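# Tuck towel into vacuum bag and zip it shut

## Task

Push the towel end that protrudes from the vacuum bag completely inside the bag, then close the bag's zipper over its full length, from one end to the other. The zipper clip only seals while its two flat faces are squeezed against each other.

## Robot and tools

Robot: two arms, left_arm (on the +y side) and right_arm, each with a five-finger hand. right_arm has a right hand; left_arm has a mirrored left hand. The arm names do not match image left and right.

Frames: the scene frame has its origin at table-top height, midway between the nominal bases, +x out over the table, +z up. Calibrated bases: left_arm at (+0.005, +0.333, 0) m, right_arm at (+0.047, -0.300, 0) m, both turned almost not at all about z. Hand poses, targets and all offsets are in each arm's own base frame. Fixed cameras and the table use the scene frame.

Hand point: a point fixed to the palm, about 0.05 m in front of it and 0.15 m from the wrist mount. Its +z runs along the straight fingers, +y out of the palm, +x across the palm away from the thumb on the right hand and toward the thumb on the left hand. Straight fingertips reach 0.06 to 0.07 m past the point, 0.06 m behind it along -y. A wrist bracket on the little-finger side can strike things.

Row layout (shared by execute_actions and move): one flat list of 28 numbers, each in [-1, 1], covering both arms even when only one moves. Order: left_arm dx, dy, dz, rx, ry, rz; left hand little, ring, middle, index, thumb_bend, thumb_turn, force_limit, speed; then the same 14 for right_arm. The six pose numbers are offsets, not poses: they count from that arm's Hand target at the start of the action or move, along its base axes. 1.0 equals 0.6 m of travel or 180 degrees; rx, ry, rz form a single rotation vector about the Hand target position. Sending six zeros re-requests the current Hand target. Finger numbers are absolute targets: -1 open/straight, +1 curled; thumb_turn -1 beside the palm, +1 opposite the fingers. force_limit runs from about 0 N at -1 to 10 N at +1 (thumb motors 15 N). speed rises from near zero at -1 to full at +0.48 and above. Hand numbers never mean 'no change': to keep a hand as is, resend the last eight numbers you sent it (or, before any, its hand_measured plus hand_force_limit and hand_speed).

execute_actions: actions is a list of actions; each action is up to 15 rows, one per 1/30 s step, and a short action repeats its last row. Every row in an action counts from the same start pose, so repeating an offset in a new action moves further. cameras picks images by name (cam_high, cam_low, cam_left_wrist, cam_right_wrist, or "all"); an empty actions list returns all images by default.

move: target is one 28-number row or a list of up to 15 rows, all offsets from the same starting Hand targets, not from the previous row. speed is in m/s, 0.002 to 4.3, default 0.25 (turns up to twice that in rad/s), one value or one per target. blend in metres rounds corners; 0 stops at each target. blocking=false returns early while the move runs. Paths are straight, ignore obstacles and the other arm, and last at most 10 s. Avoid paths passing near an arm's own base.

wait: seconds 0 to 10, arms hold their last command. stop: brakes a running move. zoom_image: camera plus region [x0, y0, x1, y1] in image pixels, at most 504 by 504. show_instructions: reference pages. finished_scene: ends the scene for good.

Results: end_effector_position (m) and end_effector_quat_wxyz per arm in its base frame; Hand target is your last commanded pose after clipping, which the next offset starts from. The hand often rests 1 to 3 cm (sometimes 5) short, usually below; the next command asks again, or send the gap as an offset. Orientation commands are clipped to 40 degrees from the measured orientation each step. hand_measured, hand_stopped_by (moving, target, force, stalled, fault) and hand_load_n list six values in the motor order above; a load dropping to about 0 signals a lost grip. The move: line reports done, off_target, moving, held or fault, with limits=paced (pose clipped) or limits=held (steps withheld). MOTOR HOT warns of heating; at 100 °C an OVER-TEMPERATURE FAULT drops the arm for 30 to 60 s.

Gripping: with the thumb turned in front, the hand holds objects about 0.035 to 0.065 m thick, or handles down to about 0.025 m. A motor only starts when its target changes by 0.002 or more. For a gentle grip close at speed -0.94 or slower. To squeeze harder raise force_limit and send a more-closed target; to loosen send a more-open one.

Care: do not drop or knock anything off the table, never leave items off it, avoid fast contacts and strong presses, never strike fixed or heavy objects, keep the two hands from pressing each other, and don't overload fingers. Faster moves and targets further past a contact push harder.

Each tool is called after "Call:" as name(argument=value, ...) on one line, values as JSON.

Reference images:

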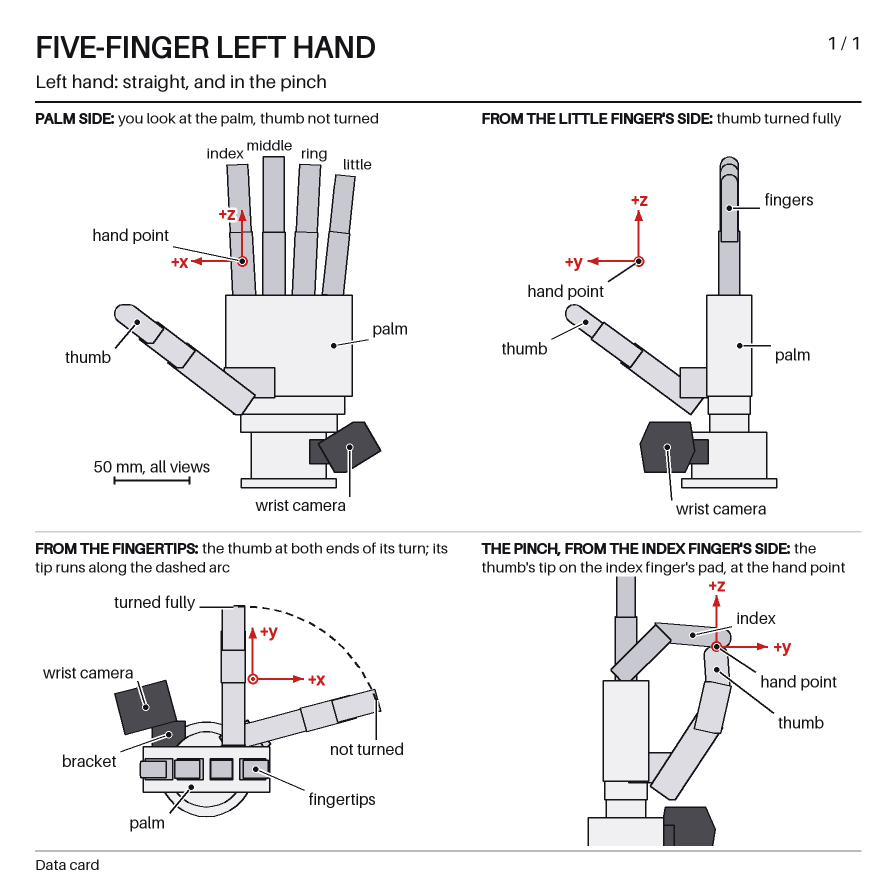

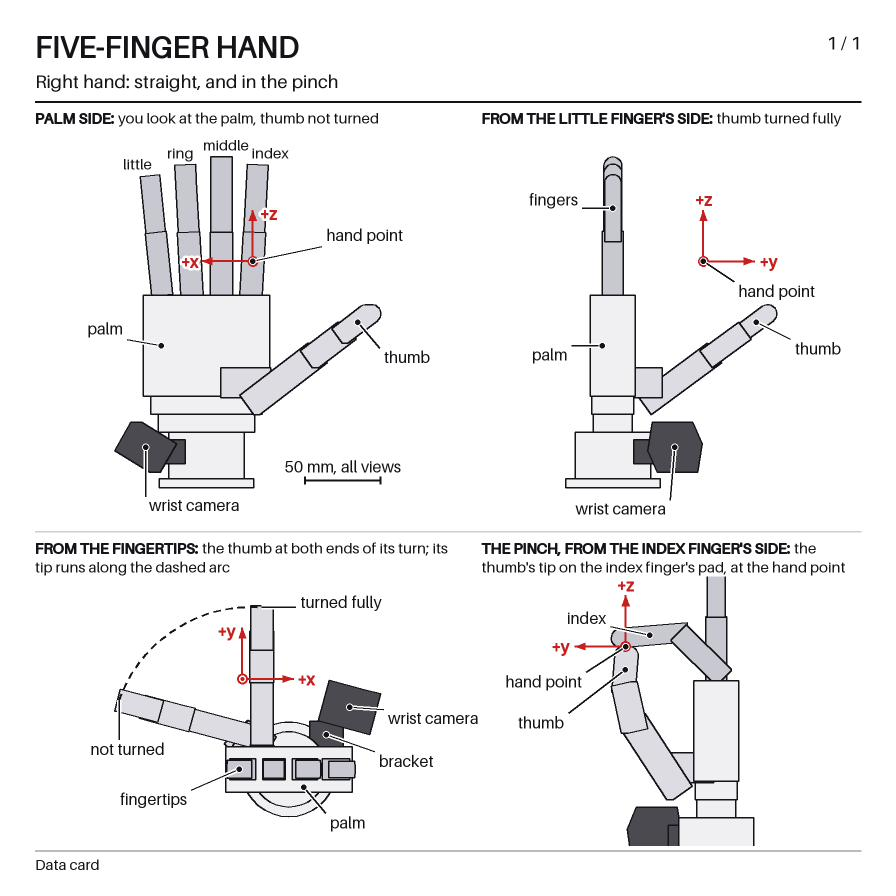

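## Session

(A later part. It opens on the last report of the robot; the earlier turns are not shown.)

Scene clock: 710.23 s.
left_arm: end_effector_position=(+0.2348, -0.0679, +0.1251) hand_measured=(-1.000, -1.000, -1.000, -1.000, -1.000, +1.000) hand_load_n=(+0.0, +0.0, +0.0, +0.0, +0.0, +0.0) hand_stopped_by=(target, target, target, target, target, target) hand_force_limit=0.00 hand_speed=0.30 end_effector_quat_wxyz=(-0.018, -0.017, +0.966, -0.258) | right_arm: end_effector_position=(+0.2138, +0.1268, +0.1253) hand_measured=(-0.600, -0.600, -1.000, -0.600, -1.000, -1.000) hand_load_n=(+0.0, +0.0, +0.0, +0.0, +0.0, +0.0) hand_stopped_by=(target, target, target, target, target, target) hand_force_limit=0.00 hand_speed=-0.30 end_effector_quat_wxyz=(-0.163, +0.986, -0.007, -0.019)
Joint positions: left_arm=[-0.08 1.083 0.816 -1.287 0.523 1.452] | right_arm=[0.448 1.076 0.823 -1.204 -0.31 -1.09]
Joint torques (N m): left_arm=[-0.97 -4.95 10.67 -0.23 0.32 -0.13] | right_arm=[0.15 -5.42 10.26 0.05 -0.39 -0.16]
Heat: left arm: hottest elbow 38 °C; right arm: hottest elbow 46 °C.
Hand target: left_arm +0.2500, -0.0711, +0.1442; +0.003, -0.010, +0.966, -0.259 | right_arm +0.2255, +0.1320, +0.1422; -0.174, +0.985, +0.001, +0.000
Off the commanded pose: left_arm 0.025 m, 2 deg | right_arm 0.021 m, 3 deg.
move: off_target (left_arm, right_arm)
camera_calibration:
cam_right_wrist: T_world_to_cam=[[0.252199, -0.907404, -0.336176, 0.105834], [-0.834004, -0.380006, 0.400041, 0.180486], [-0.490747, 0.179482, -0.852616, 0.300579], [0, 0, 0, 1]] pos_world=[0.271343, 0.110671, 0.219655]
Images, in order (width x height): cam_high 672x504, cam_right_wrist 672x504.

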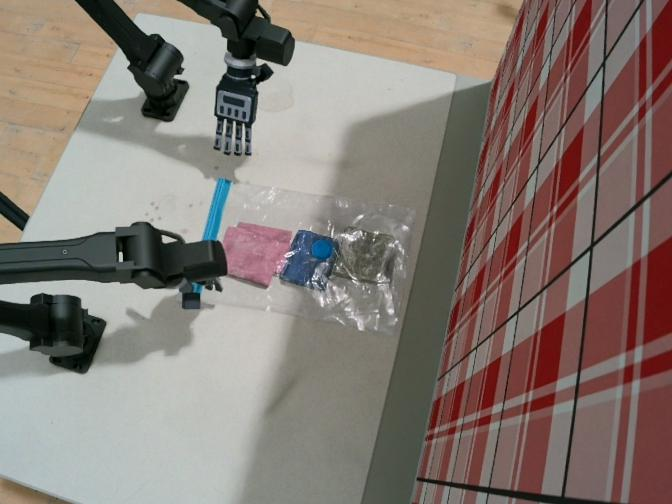

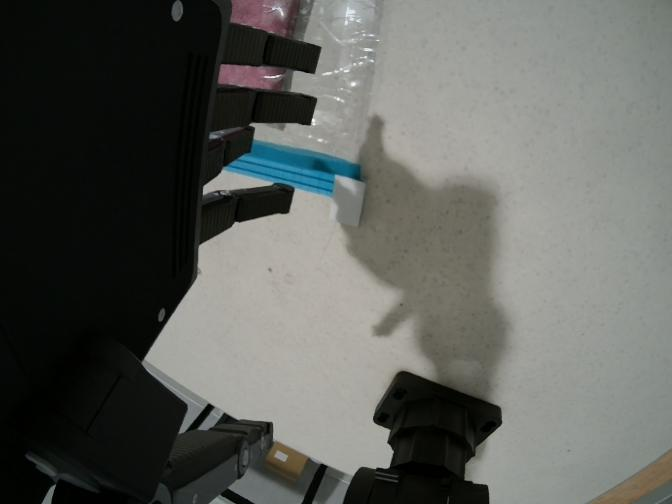

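Call:
move(target=[0, 0, 0, 0, 0, 0, -1, -1, -1, -1, -1, 1, 0, 0.3, -0.079, -0.094, -0.11, 0, 0, 0, -0.6, -0.6, -1, -0.6, -1, -1, 0, -0.3], speed=0.1, cameras=["cam_right_wrist"])

Call:
zoom_image(camera="cam_right_wrist", region=[230, 80, 330, 200])

Scene clock: 716.80 s.
left_arm: end_effector_position=(+0.2348, -0.0679, +0.1251) hand_measured=(-1.000, -1.000, -1.000, -1.000, -1.000, +1.000) hand_load_n=(+0.0, +0.0, +0.0, -0.5, +0.0, +0.0) hand_stopped_by=(target, target, target, target, target, target) hand_force_limit=0.00 hand_speed=0.30 end_effector_quat_wxyz=(-0.018, -0.017, +0.966, -0.258) | right_arm: end_effector_position=(+0.1722, +0.0750, +0.0738) hand_measured=(-0.600, -0.600, -1.000, -0.600, -1.000, -1.000) hand_load_n=(+0.5, +0.0, +0.0, +0.0, +0.0, +0.0) hand_stopped_by=(target, target, target, target, target, target) hand_force_limit=0.00 hand_speed=-0.30 end_effector_quat_wxyz=(-0.168, +0.986, -0.003, -0.013)
Joint positions: left_arm=[-0.08 1.083 0.816 -1.287 0.523 1.452] | right_arm=[0.315 0.937 0.6 -1.15 -0.329 -1.236]
Joint torques (N m): left_arm=[-0.97 -4.95 10.67 -0.23 0.31 -0.13] | right_arm=[-0.38 -3.25 7.49 0.8 -0.4 -0.13]
Heat: left arm: hottest elbow 39 °C; right arm: hottest elbow 46 °C.
Hand target: left_arm +0.2500, -0.0711, +0.1442; +0.003, -0.010, +0.966, -0.259 | right_arm +0.1781, +0.0755, +0.0761; -0.174, +0.985, +0.000, +0.000
Off the commanded pose: left_arm 0.025 m, 2 deg | right_arm 0.006 m, 2 deg.
move: off_target (left_arm)
camera_calibration:
cam_right_wrist: T_world_to_cam=[[0.261449, -0.902657, -0.341841, 0.0504291], [-0.83679, -0.388485, 0.385826, 0.148844], [-0.481068, 0.185176, -0.856903, 0.243837], [0, 0, 0, 1]] pos_world=[0.228669, 0.0581913, 0.168755]
Images, in order (width x height): cam_right_wrist 672x504.

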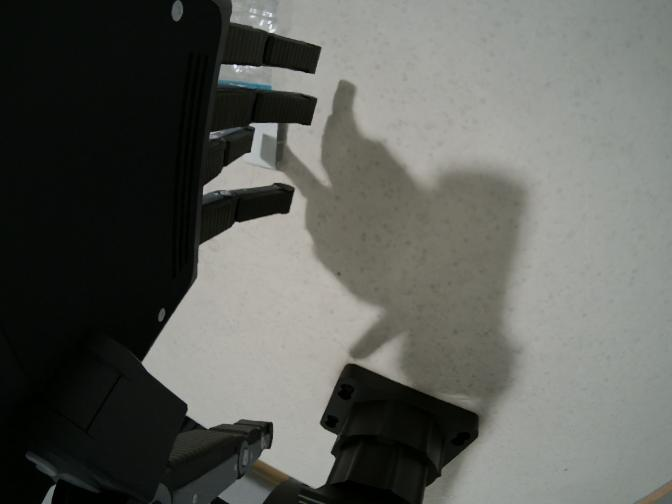

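Scaled by 4.200 from the camera's 672x504 image, which has a finer 960x720 frame.

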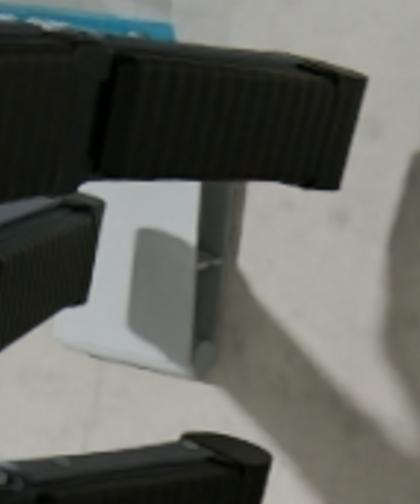

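Call:
move(target=[0, 0, 0, 0, 0, 0, -1, -1, -1, -1, -1, 1, 0, 0.3, 0.004, 0.0, -0.032, 0, 0, 0, -0.6, -0.6, -1, -0.6, -1, -1, 0, -0.3], speed=0.04, cameras=["cam_right_wrist"])

Call:
zoom_image(camera="cam_right_wrist", region=[230, 80, 330, 200])

Scene clock: 719.90 s.
left_arm: end_effector_position=(+0.2348, -0.0679, +0.1251) hand_measured=(-1.000, -1.000, -1.000, -1.000, -1.000, +1.000) hand_load_n=(+0.0, +0.0, +0.0, +0.0, +0.0, +0.0) hand_stopped_by=(target, target, target, target, target, target) hand_force_limit=0.00 hand_speed=0.30 end_effector_quat_wxyz=(-0.018, -0.017, +0.966, -0.258) | right_arm: end_effector_position=(+0.1769, +0.0761, +0.0588) hand_measured=(-0.600, -0.600, -1.000, -0.600, -1.000, -1.000) hand_load_n=(+0.0, +0.0, +0.0, -0.5, +0.0, +0.0) hand_stopped_by=(target, target, target, target, target, target) hand_force_limit=0.00 hand_speed=-0.30 end_effector_quat_wxyz=(-0.172, +0.985, +0.000, -0.003)
Joint positions: left_arm=[-0.08 1.083 0.816 -1.287 0.523 1.452] | right_arm=[0.313 0.952 0.568 -1.082 -0.329 -1.24]
Joint torques (N m): left_arm=[-1.03 -4.95 10.67 -0.23 0.32 -0.14] | right_arm=[-0.5 -1.79 7.2 0.84 -0.4 -0.14]
Heat: left arm: hottest elbow 39 °C; right arm: hottest elbow 46 °C.
Hand target: left_arm +0.2500, -0.0711, +0.1442; +0.003, -0.010, +0.966, -0.259 | right_arm +0.1805, +0.0756, +0.0570; -0.174, +0.985, +0.001, +0.000
Off the commanded pose: left_arm 0.025 m, 2 deg | right_arm 0.004 m, 0 deg.
move: off_target (left_arm)
camera_calibration:
cam_right_wrist: T_world_to_cam=[[0.270862, -0.899529, -0.342757, 0.0432891], [-0.843578, -0.393326, 0.36561, 0.161741], [-0.463691, 0.190112, -0.86536, 0.230122], [0, 0, 0, 1]] pos_world=[0.231422, 0.0588078, 0.154842]
Images, in order (width x height): cam_right_wrist 672x504.

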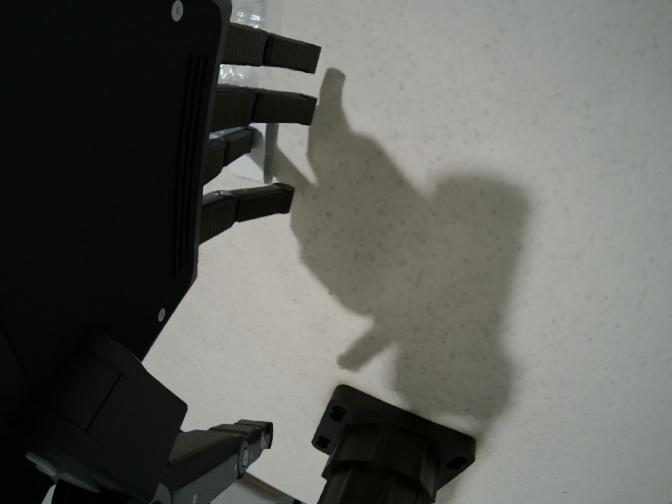

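Scaled by 4.200 from the camera's 672x504 image, which has a finer 960x720 frame.

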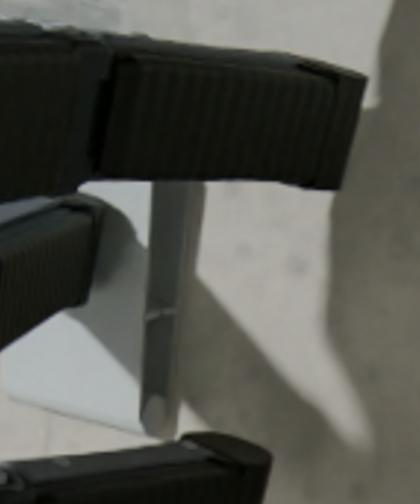

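Call:
move(target=[0, 0, 0, 0, 0, 0, -1, -1, -1, -1, -1, 1, 0, 0.3, 0.0, 0.0, -0.0233, 0, 0, 0, -0.6, -0.6, -1, -0.6, -1, -1, 0, -0.3], speed=0.04, cameras=["cam_right_wrist"])

Call:
zoom_image(camera="cam_right_wrist", region=[230, 80, 330, 200])

Call:
move(target=[0, 0, 0, 0, 0, 0, -1, -1, -1, -1, -1, 1, 0, 0.3, 0.0, 0.0, -0.0167, 0, 0, 0, -0.6, -0.6, -1, -0.6, -1, -1, 0, -0.3], speed=0.04, cameras=["cam_right_wrist"])

Call:
zoom_image(camera="cam_right_wrist", region=[230, 80, 330, 200])

Scene clock: 723.93 s.
left_arm: end_effector_position=(+0.2348, -0.0679, +0.1251) hand_measured=(-1.000, -1.000, -1.000, -1.000, -1.000, +1.000) hand_load_n=(+0.0, +0.0, +0.0, +0.0, +0.0, +0.0) hand_stopped_by=(target, target, target, target, target, target) hand_force_limit=0.00 hand_speed=0.30 end_effector_quat_wxyz=(-0.018, -0.017, +0.966, -0.258) | right_arm: end_effector_position=(+0.1837, +0.0806, +0.0534) hand_measured=(-0.600, -0.600, -1.000, -0.600, -1.000, -1.000) hand_load_n=(+0.0, +0.0, +0.5, +0.0, +0.0, +0.0) hand_stopped_by=(target, target, target, target, target, target) hand_force_limit=0.00 hand_speed=-0.30 end_effector_quat_wxyz=(-0.181, +0.983, +0.002, +0.009)
Joint positions: left_arm=[-0.08 1.083 0.816 -1.287 0.523 1.452] | right_arm=[0.313 0.959 0.557 -1.035 -0.34 -1.24]
Joint torques (N m): left_arm=[-0.91 -4.95 10.63 -0.21 0.32 -0.13] | right_arm=[-0.56 -0.85 5.97 0.9 -0.01 -0.13]
Heat: left arm: hottest elbow 39 °C; right arm: hottest elbow 46 °C.
Hand target: left_arm +0.2500, -0.0711, +0.1442; +0.003, -0.010, +0.966, -0.259 | right_arm +0.1805, +0.0756, +0.0430; -0.174, +0.985, +0.001, +0.000
Off the commanded pose: left_arm 0.025 m, 2 deg | right_arm 0.012 m, 1 deg.
move: off_target (left_arm, right_arm)
camera_calibration:
cam_right_wrist: T_world_to_cam=[[0.280473, -0.892558, -0.353093, 0.0417814], [-0.851651, -0.401083, 0.337376, 0.174821], [-0.442747, 0.206087, -0.872641, 0.22297], [0, 0, 0, 1]] pos_world=[0.235887, 0.0614589, 0.150345]
Images, in order (width x height): cam_right_wrist 672x504.

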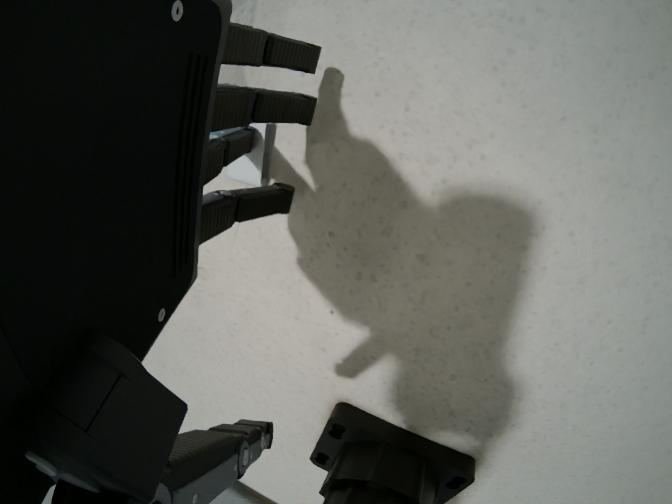

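Scaled by 4.200 from the camera's 672x504 image, which has a finer 960x720 frame.

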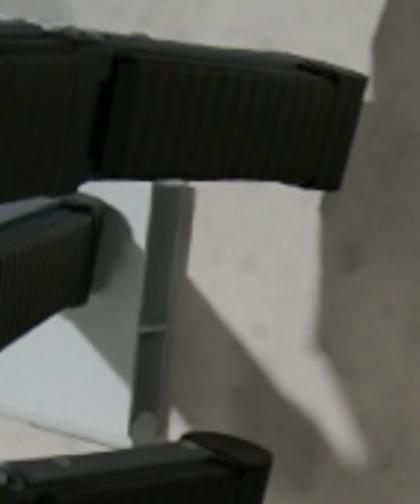

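Scene clock: 724.70 s.
left_arm: end_effector_position=(+0.2348, -0.0679, +0.1251) hand_measured=(-1.000, -1.000, -1.000, -1.000, -1.000, +1.000) hand_load_n=(+0.0, +0.0, +0.0, +0.0, +0.0, +0.0) hand_stopped_by=(target, target, target, target, target, target) hand_force_limit=0.00 hand_speed=0.30 end_effector_quat_wxyz=(-0.018, -0.017, +0.966, -0.258) | right_arm: end_effector_position=(+0.1895, +0.0844, +0.0508) hand_measured=(-0.600, -0.600, -1.000, -0.600, -1.000, -1.000) hand_load_n=(+0.0, -0.5, +0.5, +0.0, +0.0, +0.0) hand_stopped_by=(target, target, target, target, target, target) hand_force_limit=0.00 hand_speed=-0.30 end_effector_quat_wxyz=(-0.189, +0.982, +0.005, +0.019)
Joint positions: left_arm=[-0.08 1.083 0.816 -1.287 0.523 1.452] | right_arm=[0.313 0.964 0.552 -1.002 -0.349 -1.24]
Joint torques (N m): left_arm=[-0.91 -4.95 10.66 -0.18 0.31 -0.14] | right_arm=[-0.38 -0.09 5.01 0.95 0.35 -0.13]
Heat: left arm: hottest elbow 39 °C; right arm: hottest elbow 45 °C.
Hand target: left_arm +0.2500, -0.0711, +0.1442; +0.003, -0.010, +0.966, -0.259 | right_arm +0.1805, +0.0756, +0.0330; -0.174, +0.985, +0.001, +0.000
Off the commanded pose: left_arm 0.025 m, 2 deg | right_arm 0.022 m, 3 deg.
move: off_target (left_arm, right_arm)
camera_calibration:
cam_right_wrist: T_world_to_cam=[[0.288688, -0.886487, -0.361662, 0.0410094], [-0.857518, -0.407411, 0.314133, 0.185026], [-0.42582, 0.219445, -0.877793, 0.218436], [0, 0, 0, 1]] pos_world=[0.239839, 0.0638012, 0.14845]
Images, in order (width x height): cam_right_wrist 672x504.

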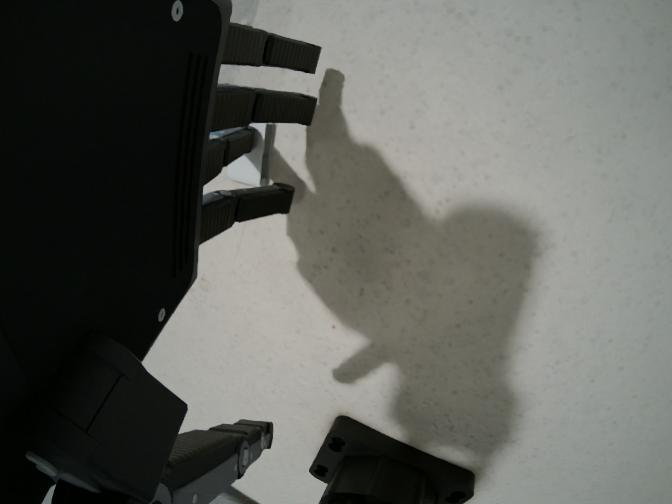

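Scaled by 4.200 from the camera's 672x504 image, which has a finer 960x720 frame.

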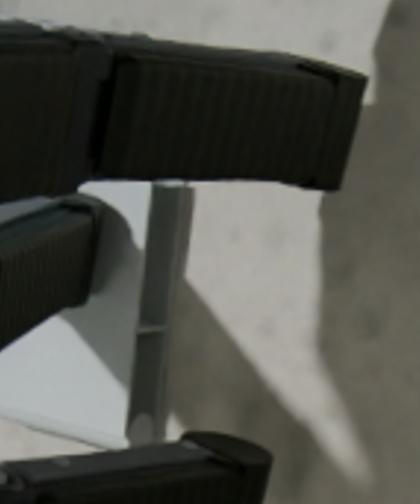

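Call:
move(target=[[0, 0, 0, 0, 0, 0, -1, -1, -1, -1, -1, 1, 0, 0.3, 0.01, 0.004, 0.02, 0, 0, 0, -0.6, -0.6, -1, -0.6, -1, -1, 0, -0.3],[0, 0, 0, 0, 0, 0, -1, -1, -1, -1, -1, 1, 0, 0.3, 0.025, 0.006, 0.12, 0, 0, 0, -0.6, -0.6, -1, -0.6, -1, -1, 0, -0.3]], speed=0.06, cameras=["cam_right_wrist", "cam_high"])

Call:
zoom_image(camera="cam_right_wrist", region=[200, 60, 360, 220])

Scene clock: 735.33 s.
left_arm: end_effector_position=(+0.2348, -0.0679, +0.1251) hand_measured=(-1.000, -1.000, -1.000, -1.000, -1.000, +1.000) hand_load_n=(+0.0, +0.0, +0.0, +0.0, +0.0, +0.0) hand_stopped_by=(target, target, target, target, target, target) hand_force_limit=0.00 hand_speed=0.30 end_effector_quat_wxyz=(-0.018, -0.017, +0.966, -0.258) | right_arm: end_effector_position=(+0.1749, +0.0758, +0.0838) hand_measured=(-0.600, -0.600, -1.000, -0.600, -1.000, -1.000) hand_load_n=(+0.0, +0.0, +0.0, +0.0, +0.0, +0.0) hand_stopped_by=(target, target, target, target, target, target) hand_force_limit=0.00 hand_speed=-0.30 end_effector_quat_wxyz=(-0.166, +0.986, -0.004, -0.028)
Joint positions: left_arm=[-0.08 1.083 0.816 -1.287 0.523 1.452] | right_arm=[0.31 0.966 0.641 -1.195 -0.334 -1.243]
Joint torques (N m): left_arm=[-1.03 -5.07 10.66 -0.23 0.32 -0.14] | right_arm=[-0.5 -3.6 11.1 -0.05 -0.21 -0.14]
Heat: left arm: hottest elbow 40 °C; right arm: hottest elbow 44 °C.
Hand target: left_arm +0.2500, -0.0711, +0.1442; +0.003, -0.010, +0.966, -0.259 | right_arm +0.1956, +0.0792, +0.1050; -0.174, +0.985, +0.001, +0.000
Off the commanded pose: left_arm 0.025 m, 2 deg | right_arm 0.030 m, 3 deg.
move: off_target (left_arm, right_arm)
camera_calibration:
cam_right_wrist: T_world_to_cam=[[0.253499, -0.90344, -0.345738, 0.0556336], [-0.82315, -0.389197, 0.41346, 0.142897], [-0.508096, 0.179783, -0.842328, 0.257543], [0, 0, 0, 1]] pos_world=[0.234379, 0.0595749, 0.177088]
Images, in order (width x height): cam_high 672x504, cam_right_wrist 672x504.

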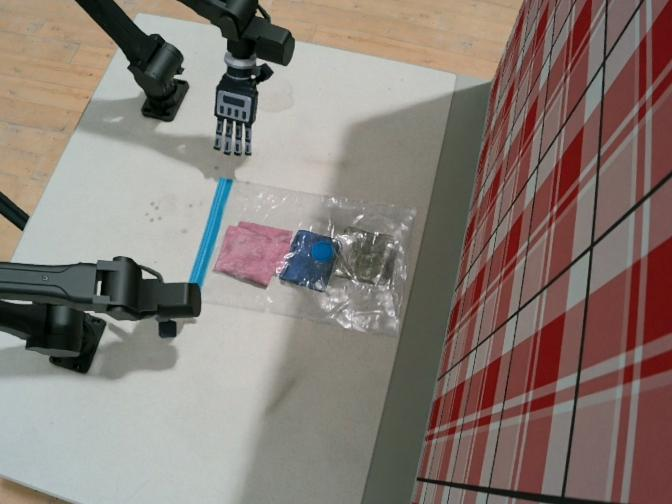

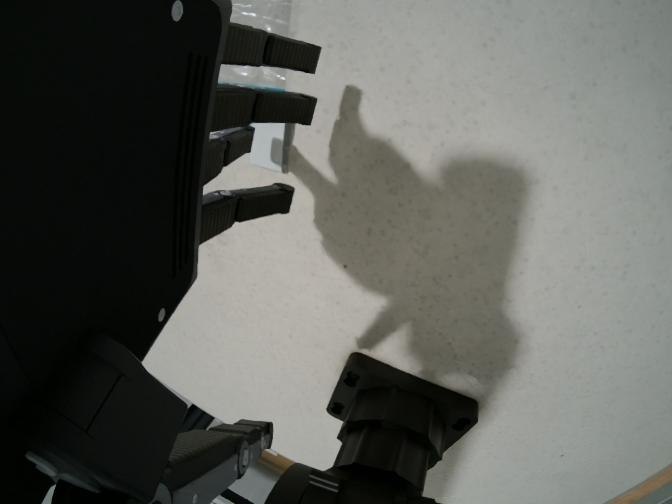

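Scaled by 3.150 from the camera's 672x504 image, which has a finer 960x720 frame.

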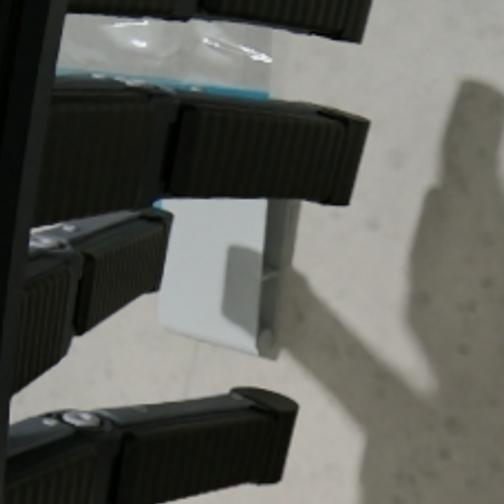

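Call:
move(target=[[0, 0.02, -0.04, -0.1667, 0, 0, -1, -1, -1, -1, -1, 1, 0, 0.3, 0, 0, 0.1, 0, 0, 0, -0.6, -0.6, -1, -0.6, -1, -1, 0, -0.3],[-0.03, -0.11, -0.145, -0.1667, 0, 0, -1, -1, -1, -1, -1, 1, 0, 0.3, 0, 0, 0.1, 0, 0, 0, -0.6, -0.6, -1, -0.6, -1, -1, 0, -0.3]], speed=0.12, cameras=["cam_left_wrist", "cam_high"])

Call:
zoom_image(camera="cam_left_wrist", region=[280, 160, 420, 300])

Scene clock: 743.00 s.
left_arm: end_effector_position=(+0.2347, -0.1359, +0.0585) hand_measured=(-1.000, -1.000, -1.000, -1.000, -1.000, +1.000) hand_load_n=(+0.0, +0.0, +0.0, +0.0, +0.0, +0.0) hand_stopped_by=(target, target, target, target, target, target) hand_force_limit=0.00 hand_speed=0.30 end_effector_quat_wxyz=(-0.001, -0.012, +0.865, -0.501) | right_arm: end_effector_position=(+0.1773, +0.0764, +0.1416) hand_measured=(-0.600, -0.600, -1.000, -0.600, -1.000, -1.000) hand_load_n=(+0.0, +0.0, +0.0, +0.0, -0.5, +0.0) hand_stopped_by=(target, target, target, target, target, target) hand_force_limit=0.00 hand_speed=-0.30 end_effector_quat_wxyz=(-0.165, +0.986, -0.005, -0.030)
Joint positions: left_arm=[0.014 1.231 0.587 -0.93 1.05 1.56] | right_arm=[0.31 0.931 0.777 -1.37 -0.334 -1.243]
Joint torques (N m): left_arm=[-0.67 -5.77 5 0.54 0.64 -0.11] | right_arm=[-0.5 -3.43 11.71 -0.05 -0.23 -0.13]
Heat: left arm: hottest elbow 40 °C; right arm: hottest elbow 45 °C.
Hand target: left_arm +0.2319, -0.1371, +0.0572; +0.000, -0.011, +0.866, -0.500 | right_arm +0.1955, +0.0792, +0.1649; -0.174, +0.985, +0.000, +0.000
Off the commanded pose: left_arm 0.003 m, 0 deg | right_arm 0.030 m, 4 deg.
move: off_target (right_arm)
camera_calibration:
cam_left_wrist: T_world_to_cam=[[-0.253673, -0.501257, 0.82728, -0.0567527], [-0.832973, 0.547984, 0.0766104, 0.265902], [-0.491737, -0.669668, -0.556542, 0.171871], [0, 0, 0, 1]] pos_world=[0.291608, -0.0590615, 0.122233]
Images, in order (width x height): cam_high 672x504, cam_left_wrist 672x504.

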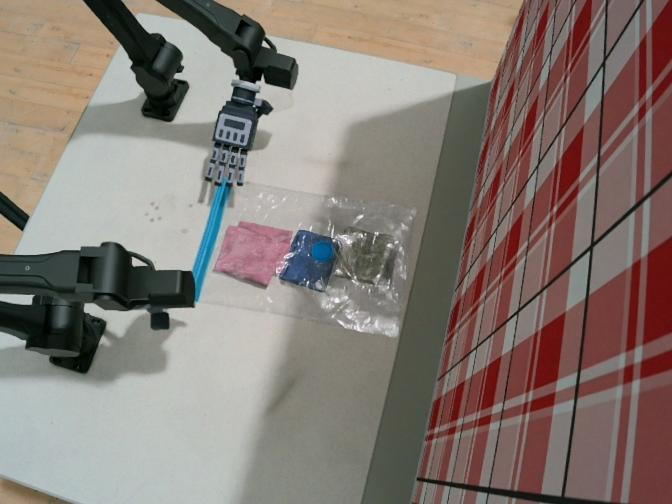

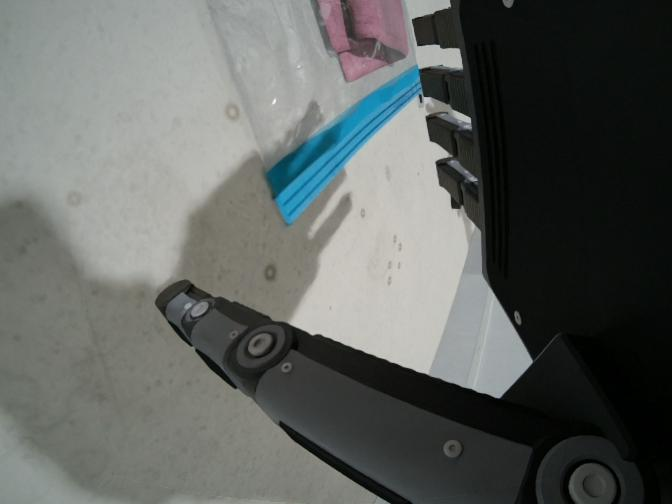

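Scaled by 3.600 from the camera's 672x504 image, which has a finer 960x720 frame.

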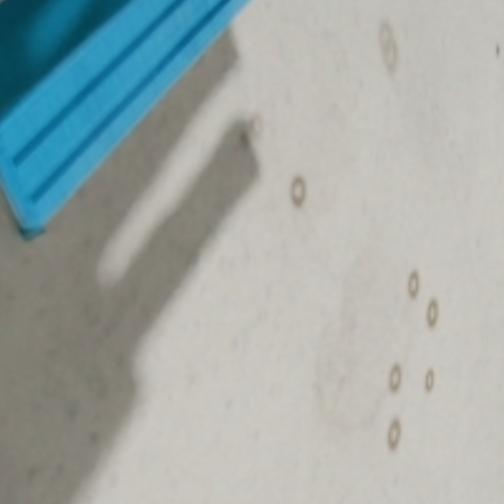

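Call:
zoom_image(camera="cam_left_wrist", region=[255, 150, 325, 230])

Call:
zoom_image(camera="cam_left_wrist", region=[310, 60, 430, 180])

Call:
zoom_image(camera="cam_high", region=[170, 170, 310, 310])

Scaled by 6.300 from the camera's 672x504 image, which has a finer 960x720 frame.

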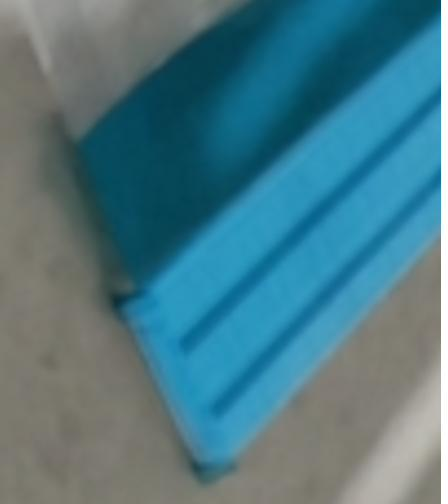

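Scaled by 4.200 from the camera's 672x504 image, which has a finer 960x720 frame.

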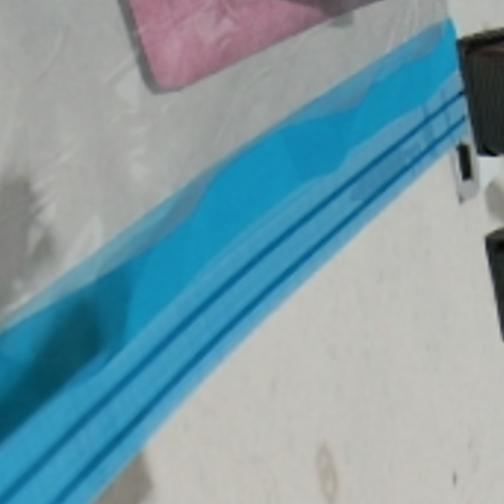

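Scaled by 3.600 from the camera's 672x504 image, which has a finer 960x720 frame.

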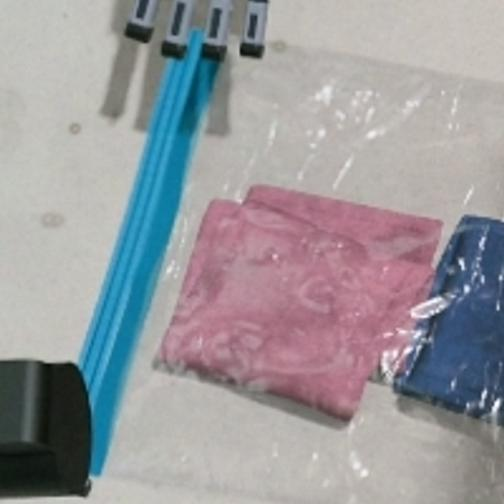

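Call:
zoom_image(camera="cam_left_wrist", region=[370, 60, 430, 120])

Call:
zoom_image(camera="cam_left_wrist", region=[320, 90, 380, 150])

Scaled by 8.400 from the camera's 672x504 image, which has a finer 960x720 frame.

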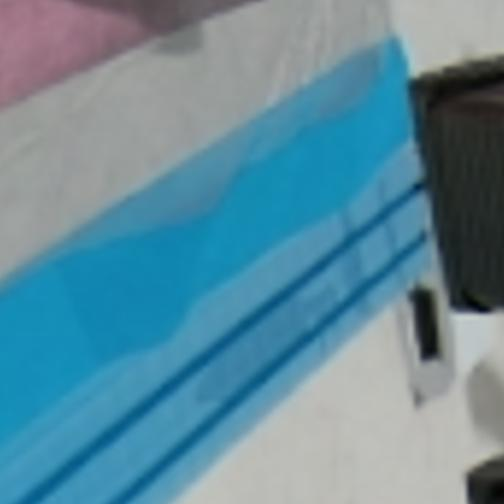

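Scaled by 8.400 from the camera's 672x504 image, which has a finer 960x720 frame.

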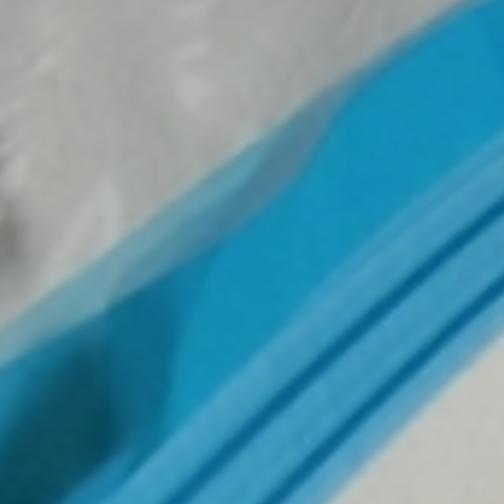

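Call:
move(target=[[0.0, 0.02, 0.1, 0, 0, 0, -1, -1, -1, -1, -1, 1, 0, 0.3, 0, 0, 0.05, 0, 0, 0, -0.6, -0.6, -1, -0.6, -1, -1, 0, -0.3],[-0.05, 0.2, 0.15, 0.1, 0, 0, -1, -1, -1, -1, -1, 1, 0, 0.3, -0.03, -0.25, 0.1, 0, 0, 0, -0.6, -0.6, -1, -0.6, -1, -1, 0, -0.3]], speed=0.15, cameras=["all"])

Call:
zoom_image(camera="cam_high", region=[200, 170, 260, 240])

Call:
zoom_image(camera="cam_high", region=[180, 240, 240, 310])

Scene clock: 762.33 s.
left_arm: end_effector_position=(+0.1869, -0.0235, +0.1315) hand_measured=(-1.000, -1.000, -1.000, -1.000, -1.000, +1.000) hand_load_n=(+0.0, +0.0, +0.0, +0.0, +0.0, +0.0) hand_stopped_by=(target, target, target, target, target, target) hand_force_limit=0.00 hand_speed=0.30 end_effector_quat_wxyz=(-0.020, -0.018, +0.931, -0.364) | right_arm: end_effector_position=(+0.1658, -0.0654, +0.2007) hand_measured=(-0.600, -0.600, -1.000, -0.600, -1.000, -1.000) hand_load_n=(+0.0, +0.0, +0.0, +0.0, +0.0, +0.0) hand_stopped_by=(target, target, target, target, target, target) hand_force_limit=0.00 hand_speed=-0.30 end_effector_quat_wxyz=(-0.155, +0.988, -0.017, -0.003)
Joint positions: left_arm=[0.281 1.04 0.755 -1.568 0.701 1.916] | right_arm=[-0.329 0.89 0.915 -1.7 -0.293 -1.881]
Joint torques (N m): left_arm=[0.62 -3.49 10.11 -0.8 0.45 0.02] | right_arm=[-0.15 -2.73 11.58 -0.29 -0.31 -0.13]
Heat: left arm: hottest elbow 39 °C; right arm: hottest elbow 46 °C.
Hand target: left_arm +0.2018, -0.0171, +0.1471; +0.001, -0.011, +0.933, -0.358 | right_arm +0.1775, -0.0708, +0.2249; -0.174, +0.985, +0.001, +0.000
Off the commanded pose: left_arm 0.023 m, 3 deg | right_arm 0.027 m, 3 deg.
joint sent to its limit (right arm) — joint 4 (wrist pitch), lower limit. The joint targets are off in orientation, not in position.
move: off_target (left_arm, right_arm)
camera_calibration:
cam_left_wrist: T_world_to_cam=[[-0.227076, -0.725228, 0.649985, -0.0598332], [-0.819784, 0.502637, 0.274426, 0.129411], [-0.525728, -0.470532, -0.708667, 0.295373], [0, 0, 0, 1]] pos_world=[0.247789, 0.0305428, 0.212698]
cam_right_wrist: T_world_to_cam=[[0.23842, -0.919249, -0.313267, -0.0342414], [-0.853428, -0.352262, 0.384151, 0.0454692], [-0.463482, 0.175762, -0.8685, 0.374311], [0, 0, 0, 1]] pos_world=[0.220455, -0.0812491, 0.296896]

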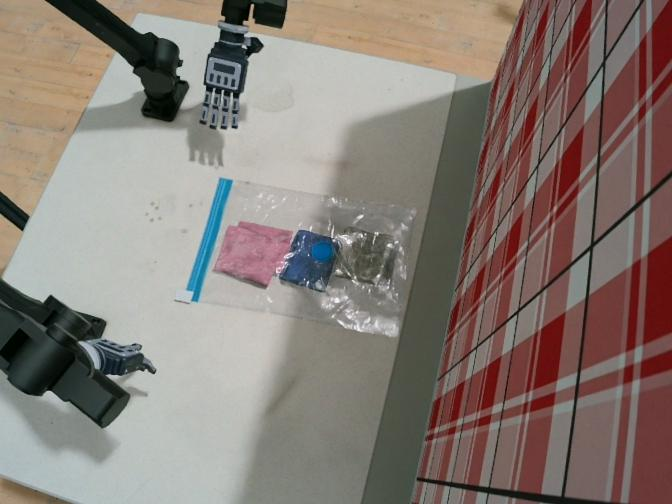

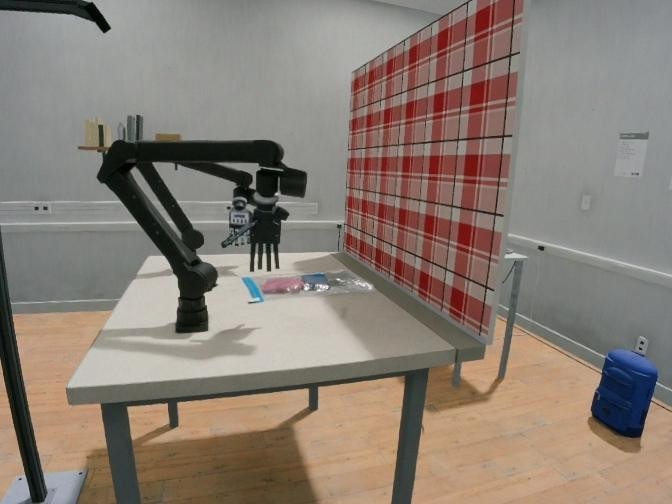

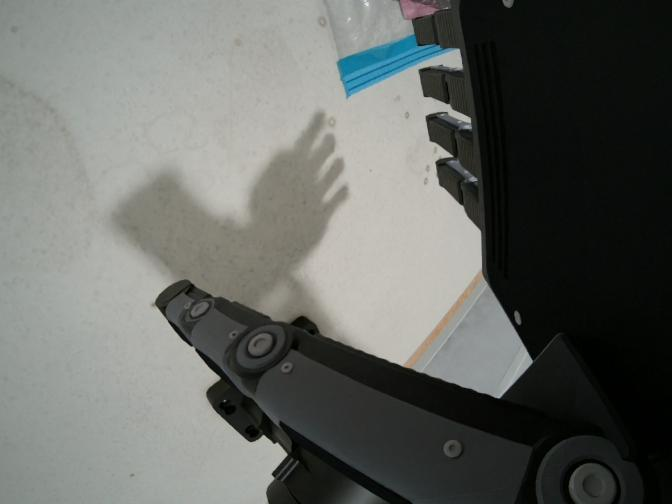

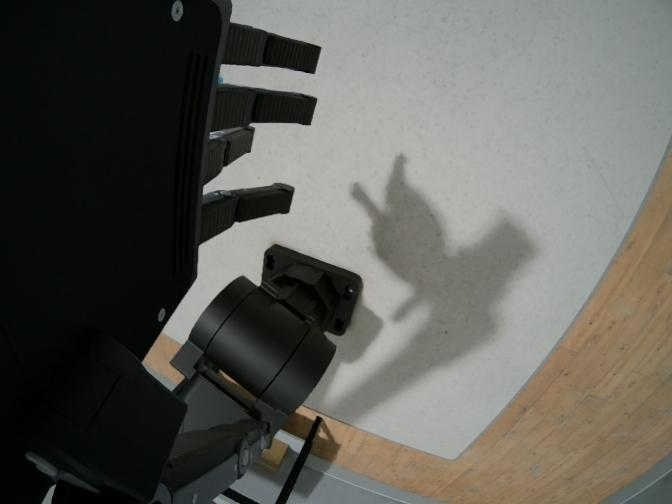

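Scaled by 7.200 from the camera's 672x504 image, which has a finer 960x720 frame.

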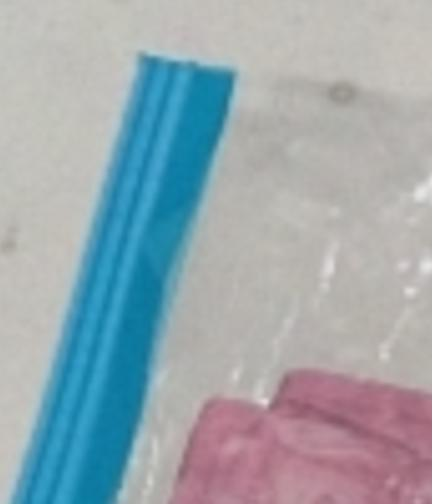

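Scaled by 7.200 from the camera's 672x504 image, which has a finer 960x720 frame.

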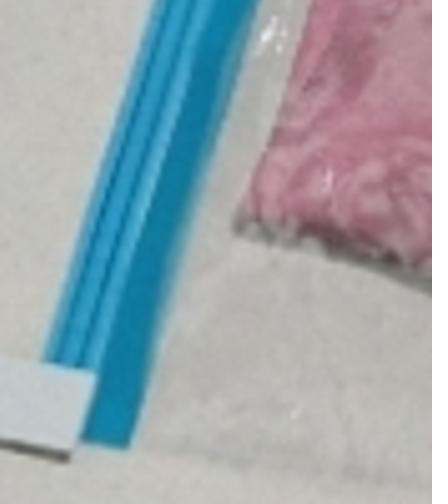

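Call:
finished_scene()

The scene is finished: the task was done.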